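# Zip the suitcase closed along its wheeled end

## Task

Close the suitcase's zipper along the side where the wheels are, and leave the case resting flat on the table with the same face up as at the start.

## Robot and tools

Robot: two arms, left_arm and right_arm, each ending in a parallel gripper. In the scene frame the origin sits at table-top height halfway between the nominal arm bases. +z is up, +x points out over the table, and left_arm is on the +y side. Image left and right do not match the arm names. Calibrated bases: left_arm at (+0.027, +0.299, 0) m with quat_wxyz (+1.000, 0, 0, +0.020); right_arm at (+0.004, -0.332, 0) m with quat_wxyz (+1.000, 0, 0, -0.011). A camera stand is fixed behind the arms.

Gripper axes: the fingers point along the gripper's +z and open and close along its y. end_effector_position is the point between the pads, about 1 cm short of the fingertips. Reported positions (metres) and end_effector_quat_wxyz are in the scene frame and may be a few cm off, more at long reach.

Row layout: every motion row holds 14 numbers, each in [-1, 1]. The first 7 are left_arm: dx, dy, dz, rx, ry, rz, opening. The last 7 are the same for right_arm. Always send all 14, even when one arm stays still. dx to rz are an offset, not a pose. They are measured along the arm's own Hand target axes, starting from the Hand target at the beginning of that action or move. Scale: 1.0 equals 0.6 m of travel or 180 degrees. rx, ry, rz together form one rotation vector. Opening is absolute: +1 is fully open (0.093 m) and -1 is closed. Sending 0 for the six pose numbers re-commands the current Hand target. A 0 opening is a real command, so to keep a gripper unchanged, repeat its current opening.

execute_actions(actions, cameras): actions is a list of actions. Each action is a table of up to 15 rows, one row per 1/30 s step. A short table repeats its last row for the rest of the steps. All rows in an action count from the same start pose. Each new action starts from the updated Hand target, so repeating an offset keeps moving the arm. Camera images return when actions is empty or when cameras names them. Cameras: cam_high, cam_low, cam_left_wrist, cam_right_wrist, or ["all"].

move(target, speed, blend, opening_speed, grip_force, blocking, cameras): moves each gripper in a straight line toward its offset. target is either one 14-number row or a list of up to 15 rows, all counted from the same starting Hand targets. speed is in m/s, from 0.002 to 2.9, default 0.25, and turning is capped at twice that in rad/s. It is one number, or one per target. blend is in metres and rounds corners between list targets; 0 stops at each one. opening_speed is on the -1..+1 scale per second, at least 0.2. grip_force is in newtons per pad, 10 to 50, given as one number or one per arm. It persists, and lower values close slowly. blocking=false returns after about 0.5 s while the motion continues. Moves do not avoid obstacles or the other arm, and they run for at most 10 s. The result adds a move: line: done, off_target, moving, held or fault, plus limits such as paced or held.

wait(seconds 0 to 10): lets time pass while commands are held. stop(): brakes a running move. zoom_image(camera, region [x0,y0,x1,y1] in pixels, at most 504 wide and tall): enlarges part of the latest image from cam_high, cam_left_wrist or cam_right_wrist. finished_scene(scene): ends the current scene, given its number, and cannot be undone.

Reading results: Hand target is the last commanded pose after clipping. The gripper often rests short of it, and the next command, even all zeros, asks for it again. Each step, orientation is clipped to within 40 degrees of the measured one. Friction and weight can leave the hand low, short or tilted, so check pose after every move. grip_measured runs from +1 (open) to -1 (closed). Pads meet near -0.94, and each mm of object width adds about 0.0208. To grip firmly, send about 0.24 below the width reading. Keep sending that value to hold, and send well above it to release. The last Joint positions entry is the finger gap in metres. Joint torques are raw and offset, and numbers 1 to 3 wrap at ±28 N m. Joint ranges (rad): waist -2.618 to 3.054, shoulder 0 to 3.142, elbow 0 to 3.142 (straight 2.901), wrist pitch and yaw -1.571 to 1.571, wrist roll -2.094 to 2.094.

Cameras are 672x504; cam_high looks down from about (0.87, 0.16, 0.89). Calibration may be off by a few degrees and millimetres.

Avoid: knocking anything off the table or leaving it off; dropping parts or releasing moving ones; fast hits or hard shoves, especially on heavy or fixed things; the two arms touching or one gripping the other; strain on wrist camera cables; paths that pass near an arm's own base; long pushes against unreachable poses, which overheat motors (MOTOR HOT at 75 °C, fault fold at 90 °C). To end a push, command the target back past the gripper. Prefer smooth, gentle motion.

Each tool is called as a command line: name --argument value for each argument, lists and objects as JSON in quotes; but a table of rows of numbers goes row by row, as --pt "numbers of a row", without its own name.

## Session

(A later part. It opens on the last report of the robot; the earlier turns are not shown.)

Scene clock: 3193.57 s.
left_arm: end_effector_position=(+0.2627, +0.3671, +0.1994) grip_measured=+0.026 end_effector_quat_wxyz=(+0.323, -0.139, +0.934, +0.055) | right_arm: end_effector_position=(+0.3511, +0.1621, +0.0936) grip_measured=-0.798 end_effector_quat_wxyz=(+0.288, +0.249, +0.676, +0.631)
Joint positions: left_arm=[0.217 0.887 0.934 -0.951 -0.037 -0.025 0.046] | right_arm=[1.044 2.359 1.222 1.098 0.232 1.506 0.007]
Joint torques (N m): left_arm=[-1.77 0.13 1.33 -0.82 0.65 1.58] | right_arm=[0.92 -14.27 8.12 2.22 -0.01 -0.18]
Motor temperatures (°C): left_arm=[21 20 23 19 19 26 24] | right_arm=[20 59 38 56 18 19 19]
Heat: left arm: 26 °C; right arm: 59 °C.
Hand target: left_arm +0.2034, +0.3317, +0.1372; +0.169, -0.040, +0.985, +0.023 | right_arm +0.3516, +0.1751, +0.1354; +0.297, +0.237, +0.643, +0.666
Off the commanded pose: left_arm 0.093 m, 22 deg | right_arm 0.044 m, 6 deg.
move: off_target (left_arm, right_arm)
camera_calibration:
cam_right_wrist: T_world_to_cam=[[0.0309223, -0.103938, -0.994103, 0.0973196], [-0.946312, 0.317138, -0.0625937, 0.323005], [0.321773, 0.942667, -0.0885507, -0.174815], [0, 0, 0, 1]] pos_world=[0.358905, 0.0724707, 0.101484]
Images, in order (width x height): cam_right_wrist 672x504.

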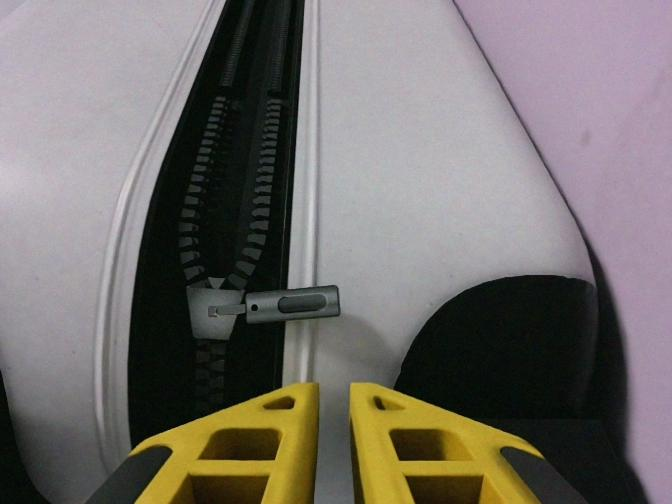

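move --pt "0.0 0 0 0 0 0 -0.25 0.0 -0.0 -0.12 0 0.0 0 -0.3" --pt "-0.05 0 0 0 0 0 -0.25 0.0 0.0 -0.14 0 0.0 -0.49 -0.3" --speed 0.25 --cameras '["cam_right_wrist"]'

Scene clock: 3206.37 s.
left_arm: end_effector_position=(+0.2638, +0.3667, +0.1982) grip_measured=+0.026 end_effector_quat_wxyz=(+0.293, -0.134, +0.945, +0.052) | right_arm: end_effector_position=(+0.2961, +0.1146, +0.0868) grip_measured=-0.302 end_effector_quat_wxyz=(+0.642, -0.297, +0.662, +0.248)
Joint positions: left_arm=[0.215 0.949 0.989 -1.008 -0.036 -0.016 0.046] | right_arm=[1.103 2.221 0.89 1.276 0.291 -0.038 0.031]
Joint torques (N m): left_arm=[-4.33 2.84 2.74 -0.05 0.51 1.23] | right_arm=[0.28 -14.71 3.28 2.62 -0.03 -0.11]
Motor temperatures (°C): left_arm=[21 20 23 19 19 26 24] | right_arm=[20 61 38 58 18 19 19]
Heat: left arm: 26 °C; right arm: 61 °C.
Hand target: left_arm +0.2316, +0.3338, +0.1472; +0.169, -0.040, +0.985, +0.023 | right_arm +0.2931, +0.1150, +0.1300; +0.676, -0.277, +0.627, +0.271
Off the commanded pose: left_arm 0.069 m, 19 deg | right_arm 0.044 m, 7 deg.
move: off_target (left_arm, right_arm)
camera_calibration:
cam_right_wrist: T_world_to_cam=[[0.700754, -0.709364, 0.0758064, -0.134518], [-0.298462, -0.388025, -0.871985, 0.244828], [0.647969, 0.588422, -0.483628, -0.134529], [0, 0, 0, 1]] pos_world=[0.254506, 0.0787371, 0.158621]
Images, in order (width x height): cam_right_wrist 672x504.

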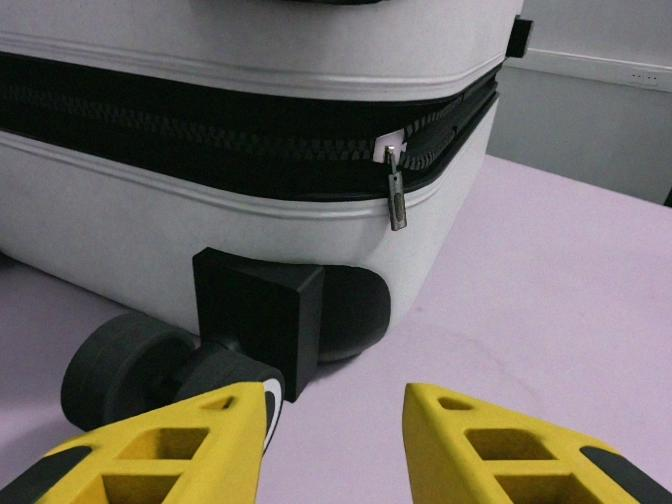

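move --target '[0,0,0,0,0,0,-0.25,-0.03,-0.036,0.07,0,0.0,0,-0.4]' --speed 0.12 --cameras '["cam_right_wrist"]'

Scene clock: 3217.83 s.
left_arm: end_effector_position=(+0.2638, +0.3667, +0.1982) grip_measured=+0.026 end_effector_quat_wxyz=(+0.293, -0.134, +0.945, +0.052) | right_arm: end_effector_position=(+0.3343, +0.1236, +0.1131) grip_measured=-0.397 end_effector_quat_wxyz=(+0.653, -0.288, +0.653, +0.254)
Joint positions: left_arm=[0.215 0.949 0.989 -1.008 -0.036 -0.016 0.046] | right_arm=[1.031 2.216 1.014 1.184 0.222 -0.04 0.026]
Joint torques (N m): left_arm=[-4.25 3.03 2.54 -0.04 0.53 1.27] | right_arm=[-0.28 -14.71 6.5 2.07 -0.14 -0.08]
Motor temperatures (°C): left_arm=[21 20 23 19 19 26 24] | right_arm=[19 65 37 60 18 19 19]
Heat: left arm: 26 °C; right arm: 65 °C.
Hand target: left_arm +0.2316, +0.3338, +0.1472; +0.169, -0.040, +0.985, +0.023 | right_arm +0.3365, +0.1296, +0.1513; +0.676, -0.277, +0.627, +0.272
Off the commanded pose: left_arm 0.069 m, 19 deg | right_arm 0.039 m, 5 deg.
move: off_target (left_arm, right_arm)
camera_calibration:
cam_right_wrist: T_world_to_cam=[[0.696547, -0.714529, 0.0653465, -0.153811], [-0.284278, -0.358446, -0.889215, 0.276161], [0.658793, 0.600804, -0.452799, -0.160581], [0, 0, 0, 1]] pos_world=[0.291432, 0.0855642, 0.182906]
Images, in order (width x height): cam_right_wrist 672x504.

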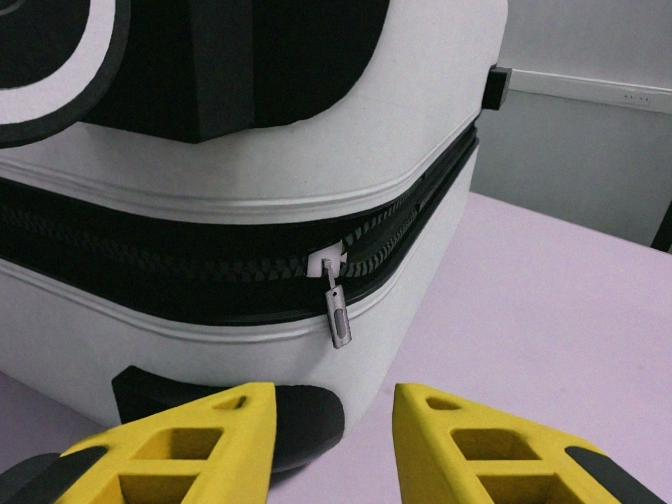

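move --target '[0,0,0,0,0,0,-0.25,0.016,-0.006,0.075,0,0.0,0,-0.45]' --speed 0.08 --cameras '["cam_right_wrist"]'

Scene clock: 3231.77 s.
left_arm: end_effector_position=(+0.2650, +0.3653, +0.1980) grip_measured=+0.026 end_effector_quat_wxyz=(+0.293, -0.137, +0.945, +0.050) | right_arm: end_effector_position=(+0.3647, +0.1509, +0.1458) grip_measured=-0.448 end_effector_quat_wxyz=(+0.679, -0.269, +0.628, +0.270)
Joint positions: left_arm=[0.209 0.951 0.989 -1.005 -0.036 -0.028 0.046] | right_arm=[1.006 2.278 1.215 1.131 0.199 -0.04 0.024]
Joint torques (N m): left_arm=[-4.07 2.69 2.43 -0.03 0.51 1.33] | right_arm=[-0.66 -9.25 8.69 1.68 -0.25 -0.06]
Motor temperatures (°C): left_arm=[21 20 23 19 19 25 24] | right_arm=[19 68 36 57 18 19 20]
Heat: left arm: 25 °C; right arm: 68 °C.
Hand target: left_arm +0.2316, +0.3338, +0.1473; +0.169, -0.040, +0.985, +0.023 | right_arm +0.3711, +0.1594, +0.1446; +0.676, -0.277, +0.627, +0.271
Off the commanded pose: left_arm 0.068 m, 19 deg | right_arm 0.011 m, 1 deg.
move: off_target (left_arm, right_arm)
camera_calibration:
cam_right_wrist: T_world_to_cam=[[0.692462, -0.719961, 0.0463937, -0.152453], [-0.241511, -0.291922, -0.925448, 0.303309], [0.67983, 0.629633, -0.376023, -0.205436], [0, 0, 0, 1]] pos_world=[0.318482, 0.108131, 0.210521]
Images, in order (width x height): cam_right_wrist 672x504.

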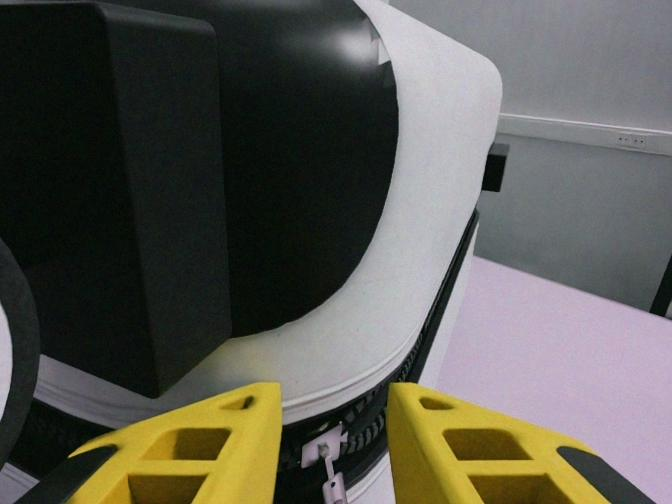

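move --pt "0 0 0 0 0 0 -0.25 0.0 0.0 -0.06 0 0.0 0 -0.45" --pt "0 0 0 0 0 0 -0.25 0.068 0.0 -0.06 0 0.0 0 -0.45" --pt "0 0 0 0 0 0 -0.25 0.068 0.0 0.0 0 0.0 0 -0.45" --speed 0.12 --cameras '["cam_right_wrist"]'

Scene clock: 3238.17 s.
left_arm: end_effector_position=(+0.2654, +0.3654, +0.1979) grip_measured=+0.026 end_effector_quat_wxyz=(+0.294, -0.137, +0.945, +0.050) | right_arm: end_effector_position=(+0.3661, +0.1520, +0.0966) grip_measured=-0.448 end_effector_quat_wxyz=(+0.668, -0.278, +0.637, +0.266)
Joint positions: left_arm=[0.209 0.953 0.989 -1.003 -0.036 -0.029 0.046] | right_arm=[1.002 2.401 1.223 1.213 0.188 -0.04 0.024]
Joint torques (N m): left_arm=[-3.96 2.4 2.52 -0.08 0.52 1.34] | right_arm=[-0.69 -9.83 8.66 1.93 -0.15 -0.05]
Motor temperatures (°C): left_arm=[22 20 23 19 19 25 24] | right_arm=[19 66 36 56 18 19 20]
Heat: left arm: 25 °C; right arm: 66 °C.
Hand target: left_arm +0.2316, +0.3338, +0.1473; +0.169, -0.040, +0.985, +0.023 | right_arm +0.3737, +0.1603, +0.1041; +0.676, -0.277, +0.627, +0.272
Off the commanded pose: left_arm 0.069 m, 19 deg | right_arm 0.014 m, 2 deg.
move: off_target (left_arm, right_arm)
camera_calibration:
cam_right_wrist: T_world_to_cam=[[0.698318, -0.713739, 0.0541251, -0.154228], [-0.256272, -0.319904, -0.912133, 0.26685], [0.668339, 0.623088, -0.406306, -0.217358], [0, 0, 0, 1]] pos_world=[0.321356, 0.110721, 0.163437]
Images, in order (width x height): cam_right_wrist 672x504.

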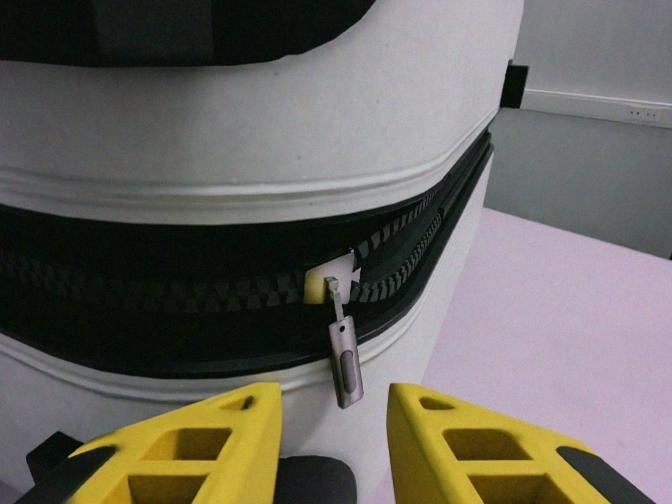

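move --target '[0,0,0,0,0,0,-0.25,-0.005,-0.006,0.035,0,0.0,0,-0.45]' --speed 0.05 --cameras '["cam_right_wrist"]'

Scene clock: 3244.63 s.
left_arm: end_effector_position=(+0.2729, +0.3702, +0.1987) grip_measured=+0.026 end_effector_quat_wxyz=(+0.301, -0.152, +0.940, +0.054) | right_arm: end_effector_position=(+0.3817, +0.1628, +0.0975) grip_measured=-0.448 end_effector_quat_wxyz=(+0.666, -0.281, +0.637, +0.268)
Joint positions: left_arm=[0.209 0.971 0.989 -0.968 -0.052 -0.055 0.046] | right_arm=[0.984 2.437 1.316 1.152 0.164 -0.04 0.024]
Joint torques (N m): left_arm=[-3.55 0.83 2.78 -0.35 0.62 1.59] | right_arm=[-0.42 -10.4 9.7 1.85 -0.07 -0.02]
Motor temperatures (°C): left_arm=[22 20 23 19 19 26 24] | right_arm=[19 64 38 56 18 19 20]
Heat: left arm: 26 °C; right arm: 64 °C.
Hand target: left_arm +0.2317, +0.3338, +0.1473; +0.169, -0.040, +0.985, +0.023 | right_arm +0.3908, +0.1727, +0.1084; +0.676, -0.277, +0.627, +0.272
Off the commanded pose: left_arm 0.075 m, 21 deg | right_arm 0.017 m, 2 deg.
move: off_target (left_arm, right_arm)
camera_calibration:
cam_right_wrist: T_world_to_cam=[[0.702985, -0.709039, 0.0554631, -0.160102], [-0.255396, -0.324458, -0.910769, 0.275437], [0.663766, 0.626092, -0.409175, -0.232688], [0, 0, 0, 1]] pos_world=[0.337345, 0.121533, 0.164529]
Images, in order (width x height): cam_right_wrist 672x504.

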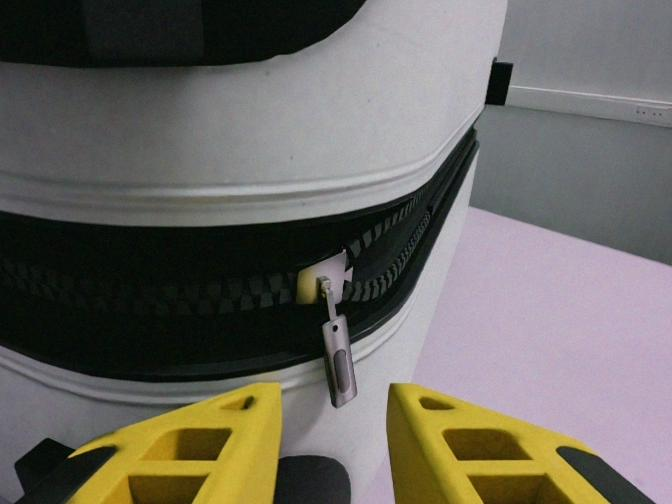

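move --pt "0 0 0 0 0 0 -0.25 -0.015 0.0 -0.05 0 0.0 0 -0.45" --pt "0 0 0 0 0 0 -0.25 -0.015 0.0 -0.01 0 0.0 0 -0.45" --speed 0.05 --cameras '["cam_right_wrist"]'

Scene clock: 3252.30 s.
left_arm: end_effector_position=(+0.2727, +0.3694, +0.1983) grip_measured=+0.026 end_effector_quat_wxyz=(+0.300, -0.147, +0.941, +0.054) | right_arm: end_effector_position=(+0.3809, +0.1548, +0.0805) grip_measured=-0.448 end_effector_quat_wxyz=(+0.651, -0.288, +0.656, +0.252)
Joint positions: left_arm=[0.209 0.971 0.989 -0.97 -0.048 -0.045 0.046] | right_arm=[0.981 2.431 1.282 1.123 0.176 -0.04 0.024]
Joint torques (N m): left_arm=[-3.64 1.22 2.77 -0.35 0.6 1.49] | right_arm=[0.12 -13.81 8.73 2.14 -0.16 -0.06]
Motor temperatures (°C): left_arm=[22 20 23 18 19 26 24] | right_arm=[19 62 37 55 18 19 20]
Heat: left arm: 26 °C; right arm: 62 °C.
Hand target: left_arm +0.2316, +0.3338, +0.1473; +0.169, -0.040, +0.985, +0.023 | right_arm +0.3860, +0.1683, +0.1170; +0.676, -0.277, +0.627, +0.272
Off the commanded pose: left_arm 0.075 m, 20 deg | right_arm 0.039 m, 5 deg.
move: off_target (left_arm, right_arm)
camera_calibration:
cam_right_wrist: T_world_to_cam=[[0.694686, -0.71628, 0.0659827, -0.160858], [-0.289842, -0.362693, -0.885689, 0.274146], [0.658333, 0.596152, -0.459566, -0.223331], [0, 0, 0, 1]] pos_world=[0.338231, 0.117351, 0.150787]
Images, in order (width x height): cam_right_wrist 672x504.

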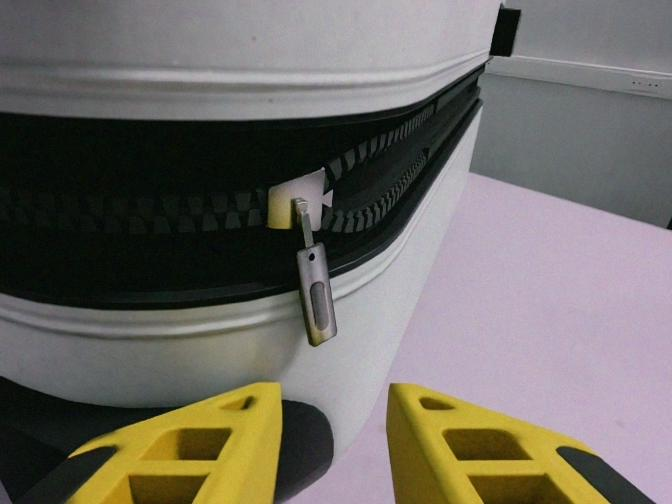

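move --pt "0 0 0 0 0 0 -0.25 -0.0 0.01 -0.1 0 0.0 0 -0.45" --pt "0 0 0 0 0 0 -0.25 -0.0 0.01 -0.035 0 0.0 0 -0.45" --speed 0.08 --cameras '["cam_right_wrist"]'

Scene clock: 3259.07 s.
left_arm: end_effector_position=(+0.2753, +0.3716, +0.2006) grip_measured=+0.026 end_effector_quat_wxyz=(+0.308, -0.154, +0.937, +0.056) | right_arm: end_effector_position=(+0.3528, +0.1406, +0.0718) grip_measured=-0.448 end_effector_quat_wxyz=(+0.636, -0.302, +0.666, +0.248)
Joint positions: left_arm=[0.209 0.971 0.989 -0.955 -0.057 -0.059 0.046] | right_arm=[1.011 2.364 1.138 1.155 0.191 -0.041 0.024]
Joint torques (N m): left_arm=[-3.56 0.75 2.7 -0.46 0.7 1.64] | right_arm=[-0.65 -11.63 10.54 2.47 -0.08 -0.06]
Motor temperatures (°C): left_arm=[22 20 23 18 19 26 24] | right_arm=[19 62 37 57 18 19 20]
Heat: left arm: 26 °C; right arm: 62 °C.
Hand target: left_arm +0.2316, +0.3338, +0.1473; +0.169, -0.040, +0.985, +0.023 | right_arm +0.3671, +0.1574, +0.1156; +0.676, -0.277, +0.627, +0.271
Off the commanded pose: left_arm 0.079 m, 22 deg | right_arm 0.049 m, 8 deg.
move: off_target (left_arm, right_arm)
camera_calibration:
cam_right_wrist: T_world_to_cam=[[0.706395, -0.7036, 0.07716, -0.157628], [-0.304453, -0.400441, -0.864266, 0.262059], [0.638995, 0.587021, -0.497083, -0.189442], [0, 0, 0, 1]] pos_world=[0.312185, 0.105239, 0.144482]
Images, in order (width x height): cam_right_wrist 672x504.

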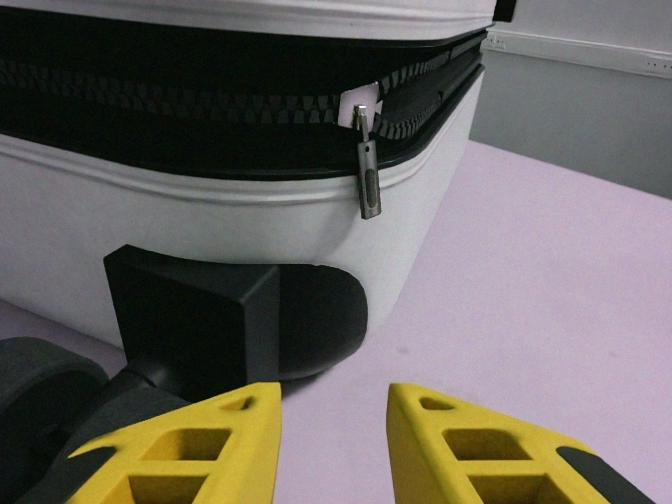

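move --pt "0 0 0 0 0 0 -0.25 -0.09 -0.015 -0.03 0 0.0 0 -0.45" --pt "0 0 0 0 0 0 -0.25 -0.005 -0.015 -0.03 0 0.0 0 -0.45" --speed 0.12 --cameras '["cam_right_wrist"]'

Scene clock: 3272.10 s.
left_arm: end_effector_position=(+0.2753, +0.3716, +0.2006) grip_measured=+0.026 end_effector_quat_wxyz=(+0.308, -0.154, +0.937, +0.056) | right_arm: end_effector_position=(+0.3586, +0.1380, +0.1039) grip_measured=-0.448 end_effector_quat_wxyz=(+0.659, -0.287, +0.646, +0.259)
Joint positions: left_arm=[0.209 0.971 0.989 -0.955 -0.057 -0.059 0.046] | right_arm=[0.998 2.318 1.138 1.181 0.184 -0.044 0.024]
Joint torques (N m): left_arm=[-3.37 0.99 2.85 -0.52 0.7 1.6] | right_arm=[-0.76 -10.7 4.92 2.52 -0.15 -0.01]
Motor temperatures (°C): left_arm=[22 20 23 19 20 26 24] | right_arm=[19 60 40 58 18 19 19]
Heat: left arm: 26 °C; right arm: 60 °C.
Hand target: left_arm +0.2316, +0.3338, +0.1473; +0.169, -0.040, +0.985, +0.023 | right_arm +0.3608, +0.1382, +0.1178; +0.676, -0.277, +0.627, +0.272
Off the commanded pose: left_arm 0.079 m, 22 deg | right_arm 0.014 m, 4 deg.
move: off_target (left_arm, right_arm)
camera_calibration:
cam_right_wrist: T_world_to_cam=[[0.699477, -0.711663, 0.0653337, -0.161196], [-0.270007, -0.34781, -0.897845, 0.274451], [0.661686, 0.610381, -0.435439, -0.193571], [0, 0, 0, 1]] pos_world=[0.31494, 0.0988912, 0.172657]
Images, in order (width x height): cam_right_wrist 672x504.

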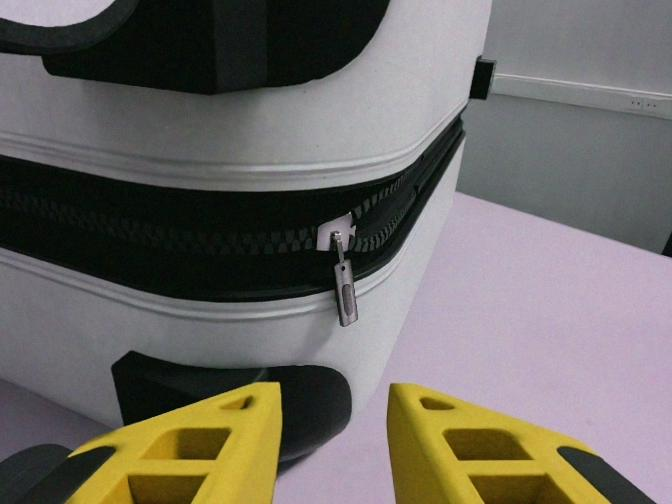

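move --target '[0,0,0,0,0,0,-0.25,-0.005,-0.006,0.068,0,0.0,0,-0.5]' --speed 0.06 --cameras '["cam_right_wrist"]'

Scene clock: 3276.93 s.
left_arm: end_effector_position=(+0.2753, +0.3716, +0.2006) grip_measured=+0.026 end_effector_quat_wxyz=(+0.308, -0.154, +0.937, +0.056) | right_arm: end_effector_position=(+0.3865, +0.1609, +0.1170) grip_measured=-0.497 end_effector_quat_wxyz=(+0.670, -0.280, +0.635, +0.265)
Joint positions: left_arm=[0.209 0.971 0.989 -0.955 -0.057 -0.059 0.046] | right_arm=[0.976 2.39 1.32 1.109 0.162 -0.044 0.021]
Joint torques (N m): left_arm=[-3.41 0.91 2.89 -0.48 0.71 1.66] | right_arm=[-0.62 -10.93 7.36 2.04 -0.16 0]
Motor temperatures (°C): left_arm=[22 20 23 19 20 27 24] | right_arm=[19 60 39 57 18 19 19]
Heat: left arm: 27 °C; right arm: 60 °C.
Hand target: left_arm +0.2316, +0.3338, +0.1473; +0.169, -0.040, +0.985, +0.023 | right_arm +0.3915, +0.1649, +0.1234; +0.676, -0.277, +0.627, +0.272
Off the commanded pose: left_arm 0.079 m, 22 deg | right_arm 0.009 m, 1 deg.
move: off_target (left_arm)
camera_calibration:
cam_right_wrist: T_world_to_cam=[[0.698137, -0.713542, 0.0588402, -0.163691], [-0.250597, -0.320515, -0.913494, 0.291589], [0.670675, 0.622999, -0.402575, -0.229636], [0, 0, 0, 1]] pos_world=[0.341361, 0.119721, 0.18355]
Images, in order (width x height): cam_right_wrist 672x504.

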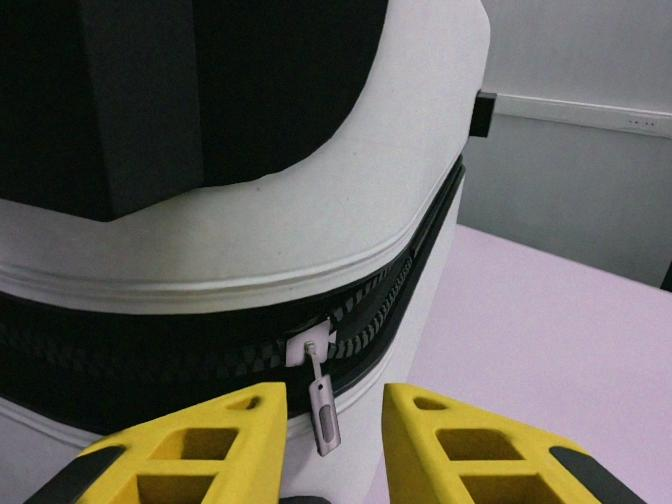

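move --target '[0,0,0,0,0,0,-0.25,0.012,0.004,0.025,0,0.0,0,-0.5]' --speed 0.05 --cameras '["cam_right_wrist"]'

move --target '[0,0,0,0,0,0,-0.25,0,0,0,0,0.0,0,-1]' --speed 0.05 --cameras '["cam_right_wrist"]'

Scene clock: 3285.60 s.
left_arm: end_effector_position=(+0.2753, +0.3716, +0.2006) grip_measured=+0.026 end_effector_quat_wxyz=(+0.308, -0.157, +0.937, +0.055) | right_arm: end_effector_position=(+0.3933, +0.1706, +0.1187) grip_measured=-0.498 end_effector_quat_wxyz=(+0.677, -0.275, +0.627, +0.270)
Joint positions: left_arm=[0.209 0.971 0.989 -0.955 -0.057 -0.065 0.046] | right_arm=[0.976 2.433 1.388 1.109 0.161 -0.044 0.021]
Joint torques (N m): left_arm=[-3.38 0.79 2.81 -0.48 0.74 1.68] | right_arm=[-0.72 -9.95 8.81 1.74 -0.13 0.02]
Motor temperatures (°C): left_arm=[22 20 23 19 20 27 24] | right_arm=[19 60 39 56 18 19 20]
Heat: left arm: 27 °C; right arm: 60 °C.
Hand target: left_arm +0.2316, +0.3338, +0.1473; +0.169, -0.040, +0.985, +0.023 | right_arm +0.4007, +0.1774, +0.1170; +0.676, -0.277, +0.627, +0.272
Off the commanded pose: left_arm 0.079 m, 22 deg | right_arm 0.010 m, 0 deg.
move: off_target (left_arm)
camera_calibration:
cam_right_wrist: T_world_to_cam=[[0.697545, -0.714471, 0.0544289, -0.160688], [-0.237028, -0.301762, -0.923449, 0.290578], [0.676201, 0.631246, -0.379842, -0.245802], [0, 0, 0, 1]] pos_world=[0.347174, 0.128041, 0.183714]
Images, in order (width x height): cam_right_wrist 672x504.

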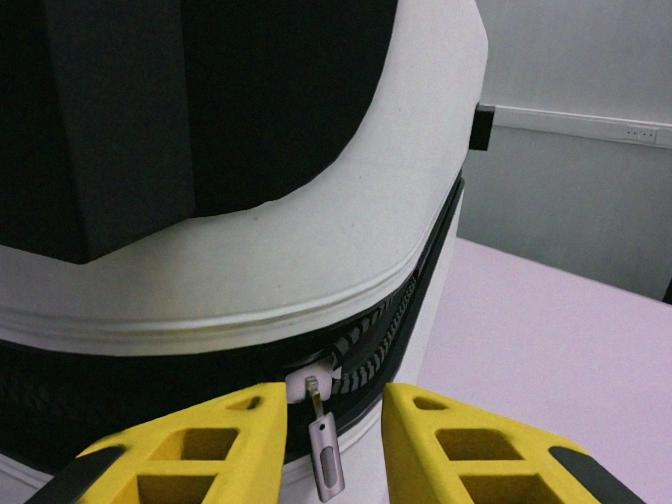

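Scene clock: 3286.10 s.
left_arm: end_effector_position=(+0.2753, +0.3716, +0.2006) grip_measured=+0.026 end_effector_quat_wxyz=(+0.308, -0.157, +0.937, +0.055) | right_arm: end_effector_position=(+0.3946, +0.1716, +0.1181) grip_measured=-0.987 end_effector_quat_wxyz=(+0.677, -0.274, +0.628, +0.269)
Joint positions: left_arm=[0.209 0.971 0.989 -0.955 -0.057 -0.065 0.046] | right_arm=[0.976 2.439 1.397 1.105 0.164 -0.044 0]
Joint torques (N m): left_arm=[-3.43 0.83 2.81 -0.47 0.7 1.67] | right_arm=[-0.72 -10.44 8.25 1.78 -0.2 0.01]
Motor temperatures (°C): left_arm=[22 20 23 19 20 27 24] | right_arm=[19 60 39 56 18 19 20]
Heat: left arm: 27 °C; right arm: 60 °C.
Hand target: left_arm +0.2316, +0.3338, +0.1473; +0.169, -0.040, +0.985, +0.023 | right_arm +0.4007, +0.1774, +0.1170; +0.676, -0.277, +0.627, +0.272
Off the commanded pose: left_arm 0.079 m, 22 deg | right_arm 0.008 m, 1 deg.
move: off_target (left_arm)
camera_calibration:
cam_right_wrist: T_world_to_cam=[[0.695456, -0.716545, 0.0538873, -0.159622], [-0.238569, -0.300984, -0.923306, 0.291194], [0.67781, 0.629263, -0.380266, -0.247854], [0, 0, 0, 1]] pos_world=[0.348478, 0.129234, 0.183213]
Images, in order (width x height): cam_right_wrist 672x504.

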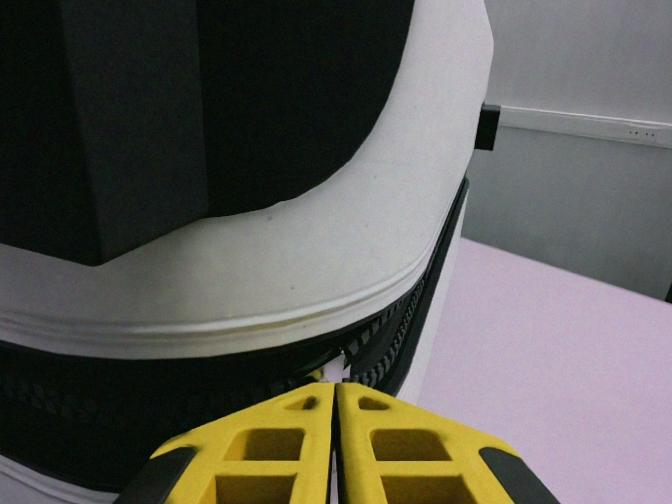

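move --pt "0 0 0 0 0 0 -0.25 0.0 0.0 0.0 0 0.0 0 -0.4" --pt "0 0 0 0 0 0 -0.25 0.025 0.005 0.01 0 0 0 -0.4" --speed 0.05 --cameras '["cam_right_wrist"]'

Scene clock: 3293.40 s.
left_arm: end_effector_position=(+0.2757, +0.3731, +0.2006) grip_measured=+0.026 end_effector_quat_wxyz=(+0.308, -0.165, +0.935, +0.057) | right_arm: end_effector_position=(+0.4034, +0.1704, +0.1184) grip_measured=-0.403 end_effector_quat_wxyz=(+0.692, -0.258, +0.617, +0.271)
Joint positions: left_arm=[0.209 0.973 0.989 -0.952 -0.065 -0.078 0.046] | right_arm=[0.966 2.481 1.431 1.156 0.173 -0.041 0.026]
Joint torques (N m): left_arm=[-3.29 0.44 2.71 -0.49 0.76 1.74] | right_arm=[0.51 -9.47 8.35 1.44 -0.24 -0.03]
Motor temperatures (°C): left_arm=[22 20 23 19 20 27 24] | right_arm=[19 58 40 55 18 19 20]
Heat: left arm: 27 °C; right arm: 58 °C.
Hand target: left_arm +0.2316, +0.3338, +0.1473; +0.169, -0.040, +0.985, +0.023 | right_arm +0.4039, +0.1839, +0.1023; +0.676, -0.277, +0.627, +0.271
Off the commanded pose: left_arm 0.080 m, 23 deg | right_arm 0.021 m, 3 deg.
move: off_target (left_arm, right_arm)
camera_calibration:
cam_right_wrist: T_world_to_cam=[[0.681025, -0.731053, 0.0420291, -0.156818], [-0.222895, -0.261631, -0.939078, 0.282017], [0.697511, 0.630168, -0.341125, -0.26561], [0, 0, 0, 1]] pos_world=[0.354923, 0.126521, 0.18082]
Images, in order (width x height): cam_right_wrist 672x504.

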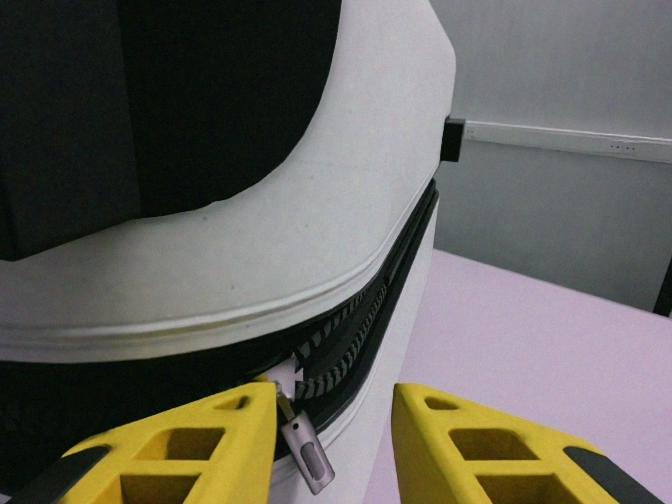

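move --pt "0 0 0 0 0 0 -0.25 0.0 0.01 -0.03 0 0.0 0 -0.4" --pt "0 0 0 0 0 0 -0.25 0.004 0.01 -0.03 0 0 0 -0.4" --pt "0 0 0 0 0 0 -0.25 0.0 0.01 0.0 0 0 0 -0.4" --speed 0.05 --cameras '["cam_right_wrist"]'

Scene clock: 3307.43 s.
left_arm: end_effector_position=(+0.2756, +0.3732, +0.2006) grip_measured=+0.026 end_effector_quat_wxyz=(+0.308, -0.164, +0.935, +0.058) | right_arm: end_effector_position=(+0.4013, +0.1707, +0.1188) grip_measured=-0.403 end_effector_quat_wxyz=(+0.696, -0.252, +0.615, +0.271)
Joint positions: left_arm=[0.209 0.973 0.989 -0.952 -0.065 -0.076 0.046] | right_arm=[0.973 2.487 1.43 1.177 0.189 -0.041 0.026]
Joint torques (N m): left_arm=[-3.38 0.42 2.62 -0.49 0.76 1.75] | right_arm=[0.96 -9.88 8.49 1.28 -0.3 -0.03]
Motor temperatures (°C): left_arm=[21 20 23 19 20 28 24] | right_arm=[19 57 40 52 18 19 20]
Heat: left arm: 28 °C; right arm: 57 °C.
Hand target: left_arm +0.2316, +0.3338, +0.1473; +0.169, -0.040, +0.985, +0.023 | right_arm +0.3996, +0.1882, +0.1019; +0.676, -0.277, +0.627, +0.271
Off the commanded pose: left_arm 0.080 m, 22 deg | right_arm 0.024 m, 4 deg.
move: off_target (left_arm, right_arm)
camera_calibration:
cam_right_wrist: T_world_to_cam=[[0.674442, -0.737366, 0.0376807, -0.151088], [-0.219368, -0.248856, -0.943371, 0.278938], [0.704986, 0.627983, -0.329593, -0.268161], [0, 0, 0, 1]] pos_world=[0.35214, 0.126409, 0.180451]
Images, in order (width x height): cam_right_wrist 672x504.

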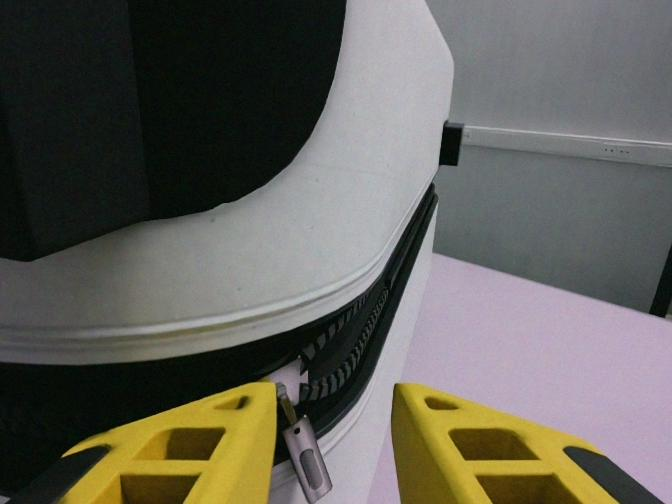

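move --pt "0.03 0 0 0 0 0 -0.25 -0.005 -0.07 0.025 0 0.0 0 -0.4" --speed 0.05 --cameras '["cam_right_wrist"]'

Scene clock: 3314.53 s.
left_arm: end_effector_position=(+0.2743, +0.3754, +0.2010) grip_measured=+0.026 end_effector_quat_wxyz=(+0.326, -0.170, +0.928, +0.060) | right_arm: end_effector_position=(+0.4124, +0.1745, +0.1196) grip_measured=-0.403 end_effector_quat_wxyz=(+0.682, -0.288, +0.601, +0.301)
Joint positions: left_arm=[0.218 0.936 0.953 -0.914 -0.066 -0.081 0.046] | right_arm=[0.923 2.5 1.473 1.138 0.039 -0.035 0.026]
Joint torques (N m): left_arm=[-2.44 -1.21 1.78 -0.92 0.81 1.91] | right_arm=[-2.69 -10.62 9.05 1.27 0.37 -0.04]
Motor temperatures (°C): left_arm=[21 20 23 19 20 28 24] | right_arm=[19 56 40 50 18 19 20]
Heat: left arm: 28 °C; right arm: 56 °C.
Hand target: left_arm +0.2146, +0.3326, +0.1412; +0.169, -0.040, +0.985, +0.023 | right_arm +0.4398, +0.1695, +0.1074; +0.676, -0.277, +0.627, +0.271
Off the commanded pose: left_arm 0.095 m, 25 deg | right_arm 0.031 m, 5 deg.
move: off_target (left_arm, right_arm)
camera_calibration:
cam_right_wrist: T_world_to_cam=[[0.744917, -0.665265, 0.0502079, -0.199037], [-0.188251, -0.281795, -0.940826, 0.275685], [0.640046, 0.691386, -0.335151, -0.261739], [0, 0, 0, 1]] pos_world=[0.36769, 0.126237, 0.181642]
Images, in order (width x height): cam_right_wrist 672x504.

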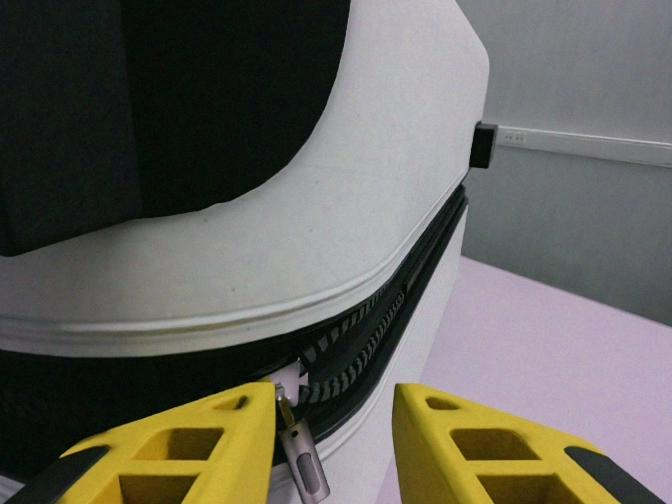

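move --pt "0.03 0 0 0 0 0 -0.25 -0.005 -0.06 0.02 0 0.0 0 -0.4" --speed 0.05 --cameras '["cam_right_wrist"]'

Scene clock: 3319.63 s.
left_arm: end_effector_position=(+0.2594, +0.3686, +0.1994) grip_measured=+0.026 end_effector_quat_wxyz=(+0.334, -0.131, +0.932, +0.058) | right_arm: end_effector_position=(+0.4715, +0.1470, +0.1042) grip_measured=-0.402 end_effector_quat_wxyz=(+0.667, -0.281, +0.636, +0.267)
Joint positions: left_arm=[0.237 0.854 0.91 -0.935 -0.022 0.005 0.046] | right_arm=[0.818 2.539 1.577 0.994 -0.001 -0.035 0.026]
Joint torques (N m): left_arm=[-2.54 1.11 2.35 -1.13 0.55 1.38] | right_arm=[0.38 -12.16 7.83 2.06 0 0.01]
Motor temperatures (°C): left_arm=[21 20 23 19 20 28 24] | right_arm=[19 55 40 50 18 19 20]
Heat: left arm: 28 °C; right arm: 55 °C.
Hand target: left_arm +0.1978, +0.3313, +0.1352; +0.169, -0.040, +0.985, +0.023 | right_arm +0.4736, +0.1529, +0.1125; +0.676, -0.277, +0.626, +0.272
Off the commanded pose: left_arm 0.096 m, 23 deg | right_arm 0.010 m, 2 deg.
move: off_target (left_arm)
camera_calibration:
cam_right_wrist: T_world_to_cam=[[0.702987, -0.708991, 0.0560349, -0.234904], [-0.254239, -0.324104, -0.911219, 0.298747], [0.664207, 0.626329, -0.408094, -0.279971], [0, 0, 0, 1]] pos_world=[0.427046, 0.105634, 0.171132]
Images, in order (width x height): cam_right_wrist 672x504.

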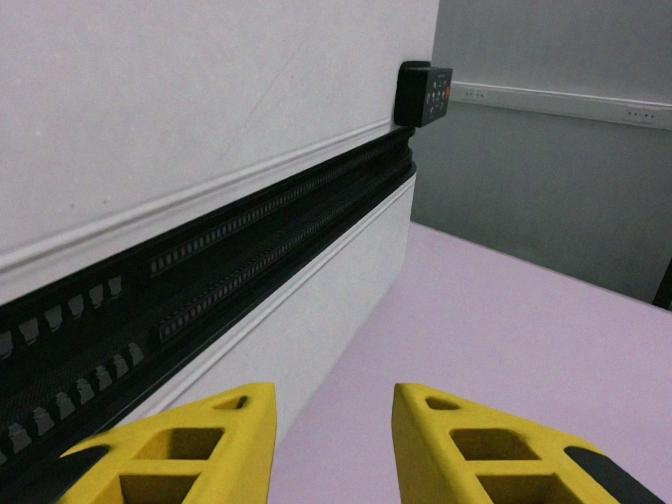

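Slipped ahead. Go back and see.

move --pt "-0.06 0 0 0 0 0 -0.25 0.0 0.0 -0.1 0 0.0 0 -0.4" --pt "-0.06 0 0 0 0 0 -0.25 -0.01 0.14 -0.08 0 0.0 0 -0.4" --speed 0.15 --cameras '["cam_right_wrist"]'

Scene clock: 3325.73 s.
left_arm: end_effector_position=(+0.2620, +0.3658, +0.1982) grip_measured=+0.026 end_effector_quat_wxyz=(+0.290, -0.137, +0.946, +0.051) | right_arm: end_effector_position=(+0.3915, +0.1449, +0.0614) grip_measured=-0.402 end_effector_quat_wxyz=(+0.653, -0.269, +0.671, +0.227)
Joint positions: left_arm=[0.212 0.947 0.992 -1.019 -0.037 -0.023 0.046] | right_arm=[0.974 2.476 1.291 1.139 0.237 -0.036 0.026]
Joint torques (N m): left_arm=[-4.3 2.91 2.28 0.05 0.54 1.25] | right_arm=[2.78 -16.39 8.66 2.08 -0.55 -0.1]
Motor temperatures (°C): left_arm=[21 20 23 19 20 27 24] | right_arm=[19 56 40 52 18 19 20]
Heat: left arm: 27 °C; right arm: 56 °C.
Hand target: left_arm +0.2317, +0.3339, +0.1473; +0.169, -0.040, +0.985, +0.023 | right_arm +0.3798, +0.1772, +0.1126; +0.676, -0.277, +0.627, +0.272
Off the commanded pose: left_arm 0.067 m, 19 deg | right_arm 0.062 m, 8 deg.
move: off_target (left_arm, right_arm)
camera_calibration:
cam_right_wrist: T_world_to_cam=[[0.644935, -0.761118, 0.0689851, -0.148238], [-0.324979, -0.354826, -0.876634, 0.268751], [0.691699, 0.542953, -0.476187, -0.237475], [0, 0, 0, 1]] pos_world=[0.347204, 0.111472, 0.13274]
Images, in order (width x height): cam_right_wrist 672x504.

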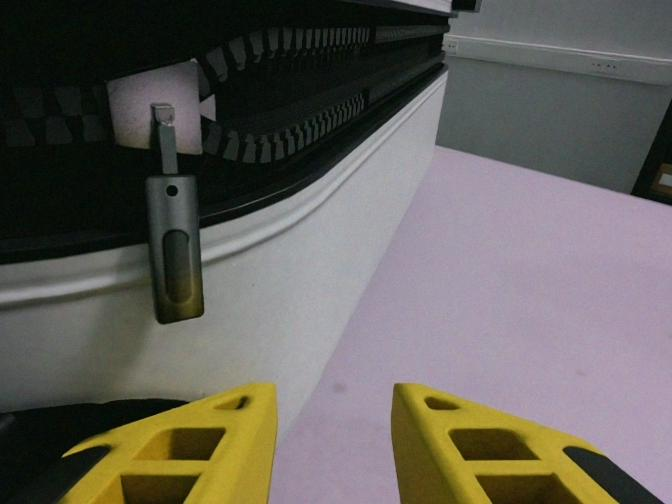

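move --pt "0 0 0 0 0 0 -0.25 0.0 0.0 -0.12 0 0.0 0 -0.3" --pt "0 0 0 0 0 0 -0.25 -0.07 0.04 -0.1 0 0.0 0 -0.3" --pt "0 0 0 0 0 0 -0.25 0.016 0.055 -0.1 0 0.0 0 -0.3" --speed 0.15 --cameras '["cam_right_wrist"]'

Scene clock: 3340.63 s.
left_arm: end_effector_position=(+0.2627, +0.3635, +0.1982) grip_measured=+0.026 end_effector_quat_wxyz=(+0.290, -0.133, +0.946, +0.049) | right_arm: end_effector_position=(+0.3283, +0.1228, +0.0662) grip_measured=-0.303 end_effector_quat_wxyz=(+0.654, -0.278, +0.671, +0.211)
Joint positions: left_arm=[0.203 0.947 0.992 -1.019 -0.037 -0.026 0.046] | right_arm=[1.076 2.345 1.025 1.261 0.348 -0.061 0.031]
Joint torques (N m): left_arm=[-3.74 2.96 2.37 0.06 0.49 1.28] | right_arm=[3.08 -9.72 8.94 2.59 -0.61 0.09]
Motor temperatures (°C): left_arm=[22 20 23 19 20 27 24] | right_arm=[19 62 40 53 18 19 20]
Heat: left arm: 27 °C; right arm: 62 °C.
Hand target: left_arm +0.2317, +0.3339, +0.1473; +0.169, -0.040, +0.985, +0.023 | right_arm +0.3151, +0.1576, +0.0981; +0.676, -0.277, +0.627, +0.272
Off the commanded pose: left_arm 0.067 m, 18 deg | right_arm 0.049 m, 9 deg.
move: off_target (left_arm, right_arm)
camera_calibration:
cam_right_wrist: T_world_to_cam=[[0.637525, -0.763509, 0.103033, -0.124129], [-0.315686, -0.380873, -0.869067, 0.244213], [0.702783, 0.521526, -0.483845, -0.179997], [0, 0, 0, 1]] pos_world=[0.282729, 0.0921138, 0.137936]
Images, in order (width x height): cam_right_wrist 672x504.

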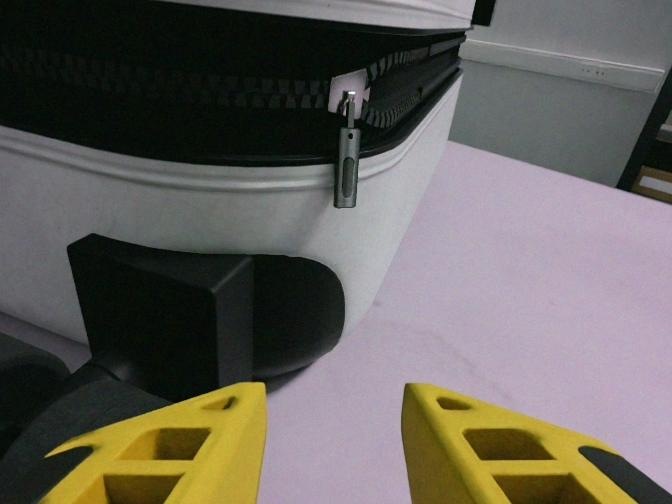

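move --target '[0,0,0,0,0,0,-0.25,-0.02,-0.015,0.075,0,0.0,0,-0.4]' --speed 0.1 --cameras '["cam_right_wrist"]'

Scene clock: 3346.17 s.
left_arm: end_effector_position=(+0.2745, +0.3736, +0.2006) grip_measured=+0.026 end_effector_quat_wxyz=(+0.305, -0.162, +0.936, +0.062) | right_arm: end_effector_position=(+0.3575, +0.1423, +0.0679) grip_measured=-0.399 end_effector_quat_wxyz=(+0.647, -0.279, +0.680, +0.200)
Joint positions: left_arm=[0.206 0.974 0.992 -0.959 -0.074 -0.073 0.046] | right_arm=[1.044 2.384 1.184 1.113 0.332 -0.061 0.026]
Joint torques (N m): left_arm=[-3.37 0.53 2.55 -0.44 0.84 1.71] | right_arm=[1.83 -11.32 11.18 2.57 -0.87 0.09]
Motor temperatures (°C): left_arm=[22 20 23 18 20 26 24] | right_arm=[19 61 40 56 18 19 20]
Heat: left arm: 26 °C; right arm: 61 °C.
Hand target: left_arm +0.2317, +0.3338, +0.1473; +0.169, -0.040, +0.985, +0.023 | right_arm +0.3522, +0.1832, +0.1133; +0.676, -0.277, +0.627, +0.272
Off the commanded pose: left_arm 0.079 m, 22 deg | right_arm 0.061 m, 11 deg.
move: off_target (left_arm, right_arm)
camera_calibration:
cam_right_wrist: T_world_to_cam=[[0.627703, -0.770429, 0.111475, -0.124096], [-0.334724, -0.39641, -0.85488, 0.270455], [0.702814, 0.499297, -0.506709, -0.20518], [0, 0, 0, 1]] pos_world=[0.312627, 0.114049, 0.141073]
Images, in order (width x height): cam_right_wrist 672x504.

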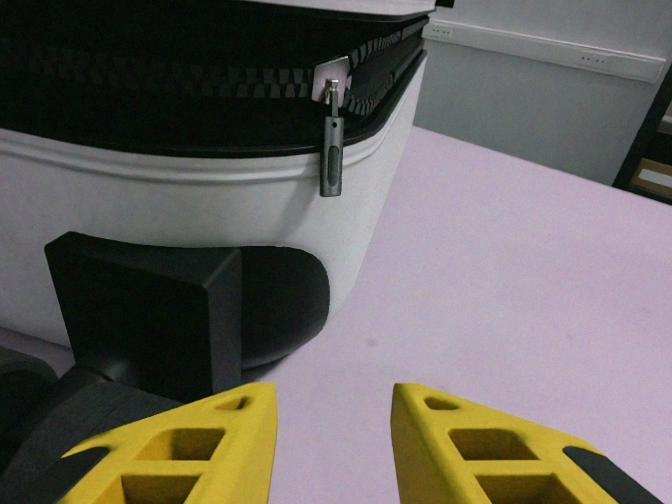

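move --pt "0 0 0 0 0 0 -0.25 0.0 -0.05 -0.1 0 0.0 0 -0.4" --pt "0 0 0 0 0 0 -0.25 -0.1 -0.05 -0.1 0 0.0 0 -0.4" --pt "0 0 0 0 0 0 -0.25 -0.015 -0.05 -0.07 0 0.0 0 -0.4" --speed 0.15 --cameras '["cam_right_wrist"]'

Scene clock: 3354.57 s.
left_arm: end_effector_position=(+0.2732, +0.3675, +0.1982) grip_measured=+0.026 end_effector_quat_wxyz=(+0.299, -0.141, +0.943, +0.051) | right_arm: end_effector_position=(+0.3383, +0.1274, +0.0990) grip_measured=-0.399 end_effector_quat_wxyz=(+0.654, -0.298, +0.648, +0.252)
Joint positions: left_arm=[0.206 0.974 0.992 -0.974 -0.041 -0.038 0.046] | right_arm=[1.023 2.274 1.039 1.219 0.202 -0.061 0.026]
Joint torques (N m): left_arm=[-3.44 0.98 2.44 -0.3 0.59 1.42] | right_arm=[-0.64 -10.28 6.49 2.48 -0.08 0.14]
Motor temperatures (°C): left_arm=[22 20 23 18 20 27 24] | right_arm=[19 61 41 56 18 19 20]
Heat: left arm: 27 °C; right arm: 61 °C.
Hand target: left_arm +0.2317, +0.3338, +0.1473; +0.169, -0.040, +0.985, +0.023 | right_arm +0.3436, +0.1320, +0.1206; +0.676, -0.277, +0.627, +0.271
Off the commanded pose: left_arm 0.074 m, 20 deg | right_arm 0.023 m, 5 deg.
move: off_target (left_arm, right_arm)
camera_calibration:
cam_right_wrist: T_world_to_cam=[[0.703963, -0.705002, 0.0860674, -0.158639], [-0.266026, -0.374093, -0.888417, 0.261926], [0.658533, 0.602516, -0.450897, -0.172167], [0, 0, 0, 1]] pos_world=[0.294733, 0.0898774, 0.168724]
Images, in order (width x height): cam_right_wrist 672x504.

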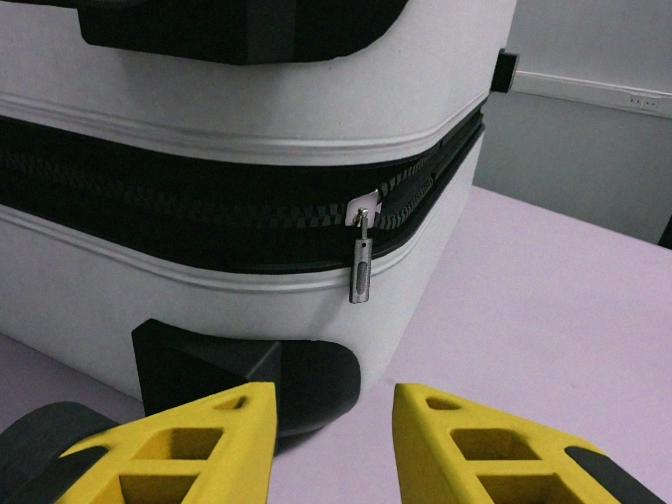

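move --target '[0,0,0,0,0,0,-0.25,0.012,-0.012,0.085,0,0.0,0,-0.4]' --speed 0.08 --cameras '["cam_right_wrist"]'

Scene clock: 3360.40 s.
left_arm: end_effector_position=(+0.2736, +0.3676, +0.1985) grip_measured=+0.026 end_effector_quat_wxyz=(+0.300, -0.141, +0.942, +0.051) | right_arm: end_effector_position=(+0.3768, +0.1560, +0.1129) grip_measured=-0.399 end_effector_quat_wxyz=(+0.675, -0.282, +0.629, +0.264)
Joint positions: left_arm=[0.206 0.974 0.992 -0.972 -0.041 -0.038 0.046] | right_arm=[0.986 2.385 1.27 1.166 0.171 -0.057 0.026]
Joint torques (N m): left_arm=[-3.6 0.92 2.51 -0.34 0.55 1.42] | right_arm=[-0.64 -9.94 8.79 1.8 -0.14 0.16]
Motor temperatures (°C): left_arm=[22 20 23 18 20 27 24] | right_arm=[19 59 40 57 18 19 20]
Heat: left arm: 27 °C; right arm: 59 °C.
Hand target: left_arm +0.2316, +0.3338, +0.1472; +0.169, -0.040, +0.985, +0.023 | right_arm +0.3847, +0.1636, +0.1169; +0.676, -0.277, +0.627, +0.272
Off the commanded pose: left_arm 0.074 m, 20 deg | right_arm 0.012 m, 1 deg.
move: off_target (left_arm, right_arm)
camera_calibration:
cam_right_wrist: T_world_to_cam=[[0.697868, -0.712904, 0.0689051, -0.161369], [-0.236311, -0.320005, -0.917472, 0.27891], [0.676119, 0.623991, -0.391788, -0.225183], [0, 0, 0, 1]] pos_world=[0.330774, 0.114724, 0.178787]
Images, in order (width x height): cam_right_wrist 672x504.

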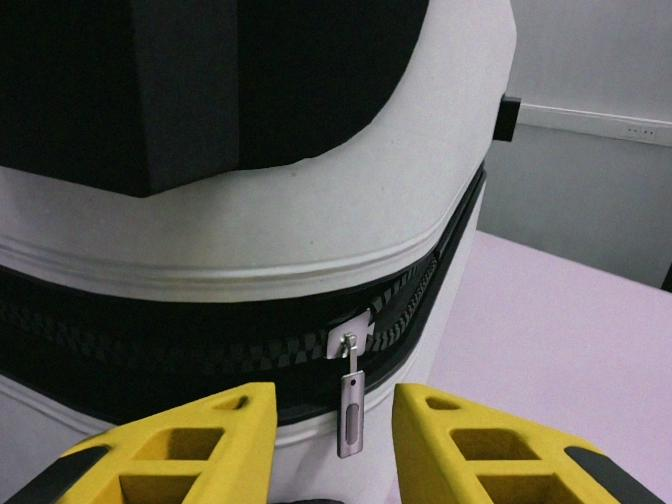

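move --target '[0,0,0,0,0,0,-0.25,0.014,-0.005,0.012,0,0.0,0,-0.4]' --speed 0.05 --cameras '["cam_right_wrist"]'

move --target '[0,0,0,0,0,0,-0.25,0,0,0,0,0.0,0,-1]' --speed 0.05 --opening_speed 0.8 --cameras '["cam_right_wrist"]'

Scene clock: 3371.13 s.
left_arm: end_effector_position=(+0.2759, +0.3689, +0.2004) grip_measured=+0.026 end_effector_quat_wxyz=(+0.306, -0.147, +0.939, +0.052) | right_arm: end_effector_position=(+0.3838, +0.1603, +0.1122) grip_measured=-0.399 end_effector_quat_wxyz=(+0.680, -0.277, +0.624, +0.268)
Joint positions: left_arm=[0.206 0.974 0.992 -0.959 -0.045 -0.05 0.046] | right_arm=[0.979 2.42 1.313 1.176 0.164 -0.054 0.026]
Joint torques (N m): left_arm=[-3.44 0.87 2.59 -0.42 0.62 1.52] | right_arm=[-0.96 -9.59 8.58 1.7 -0.19 0.11]
Motor temperatures (°C): left_arm=[22 20 23 18 20 27 24] | right_arm=[19 58 40 56 18 19 20]
Heat: left arm: 27 °C; right arm: 58 °C.
Hand target: left_arm +0.2317, +0.3338, +0.1473; +0.169, -0.040, +0.985, +0.023 | right_arm +0.3926, +0.1668, +0.1090; +0.676, -0.277, +0.627, +0.272
Off the commanded pose: left_arm 0.078 m, 21 deg | right_arm 0.011 m, 1 deg.
move: off_target (left_arm, right_arm)
camera_calibration:
cam_right_wrist: T_world_to_cam=[[0.697381, -0.713948, 0.062751, -0.162115], [-0.227897, -0.303913, -0.92504, 0.276327], [0.679502, 0.630805, -0.37465, -0.237161], [0, 0, 0, 1]] pos_world=[0.337182, 0.11784, 0.176934]
Images, in order (width x height): cam_right_wrist 672x504.

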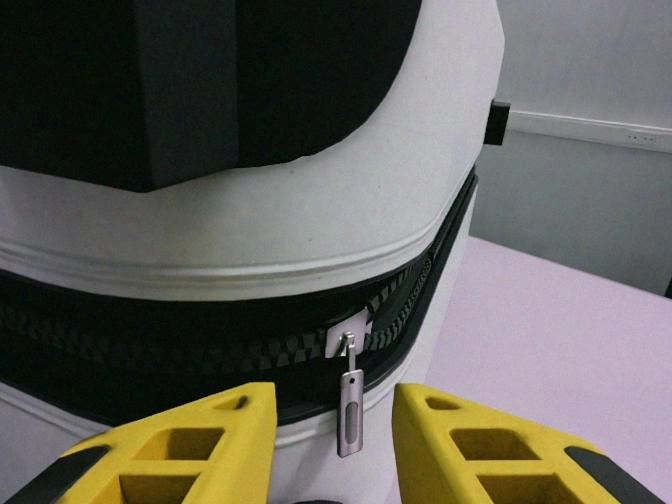

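Scene clock: 3372.10 s.
left_arm: end_effector_position=(+0.2759, +0.3689, +0.2004) grip_measured=+0.026 end_effector_quat_wxyz=(+0.306, -0.147, +0.939, +0.052) | right_arm: end_effector_position=(+0.3771, +0.1676, +0.1116) grip_measured=-0.987 end_effector_quat_wxyz=(+0.674, -0.292, +0.617, +0.283)
Joint positions: left_arm=[0.206 0.974 0.992 -0.959 -0.045 -0.05 0.046] | right_arm=[0.983 2.425 1.319 1.176 0.121 -0.052 0]
Joint torques (N m): left_arm=[-3.26 0.73 2.8 -0.45 0.64 1.53] | right_arm=[-1.31 -10.17 8.03 1.73 0.25 0.08]
Motor temperatures (°C): left_arm=[22 20 23 18 20 27 24] | right_arm=[19 58 40 55 18 19 20]
Heat: left arm: 27 °C; right arm: 58 °C.
Hand target: left_arm +0.2317, +0.3338, +0.1473; +0.169, -0.040, +0.985, +0.023 | right_arm +0.3925, +0.1668, +0.1090; +0.676, -0.277, +0.627, +0.272
Off the commanded pose: left_arm 0.077 m, 21 deg | right_arm 0.016 m, 2 deg.
move: off_target (left_arm, right_arm)
camera_calibration:
cam_right_wrist: T_world_to_cam=[[0.729695, -0.680768, 0.0640286, -0.170004], [-0.211875, -0.314142, -0.925432, 0.272161], [0.650119, 0.661717, -0.373466, -0.231648], [0, 0, 0, 1]] pos_world=[0.332314, 0.123049, 0.176238]
Images, in order (width x height): cam_right_wrist 672x504.

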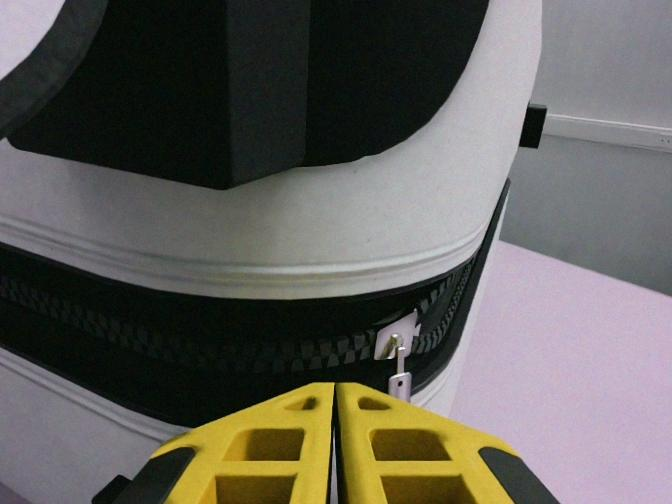

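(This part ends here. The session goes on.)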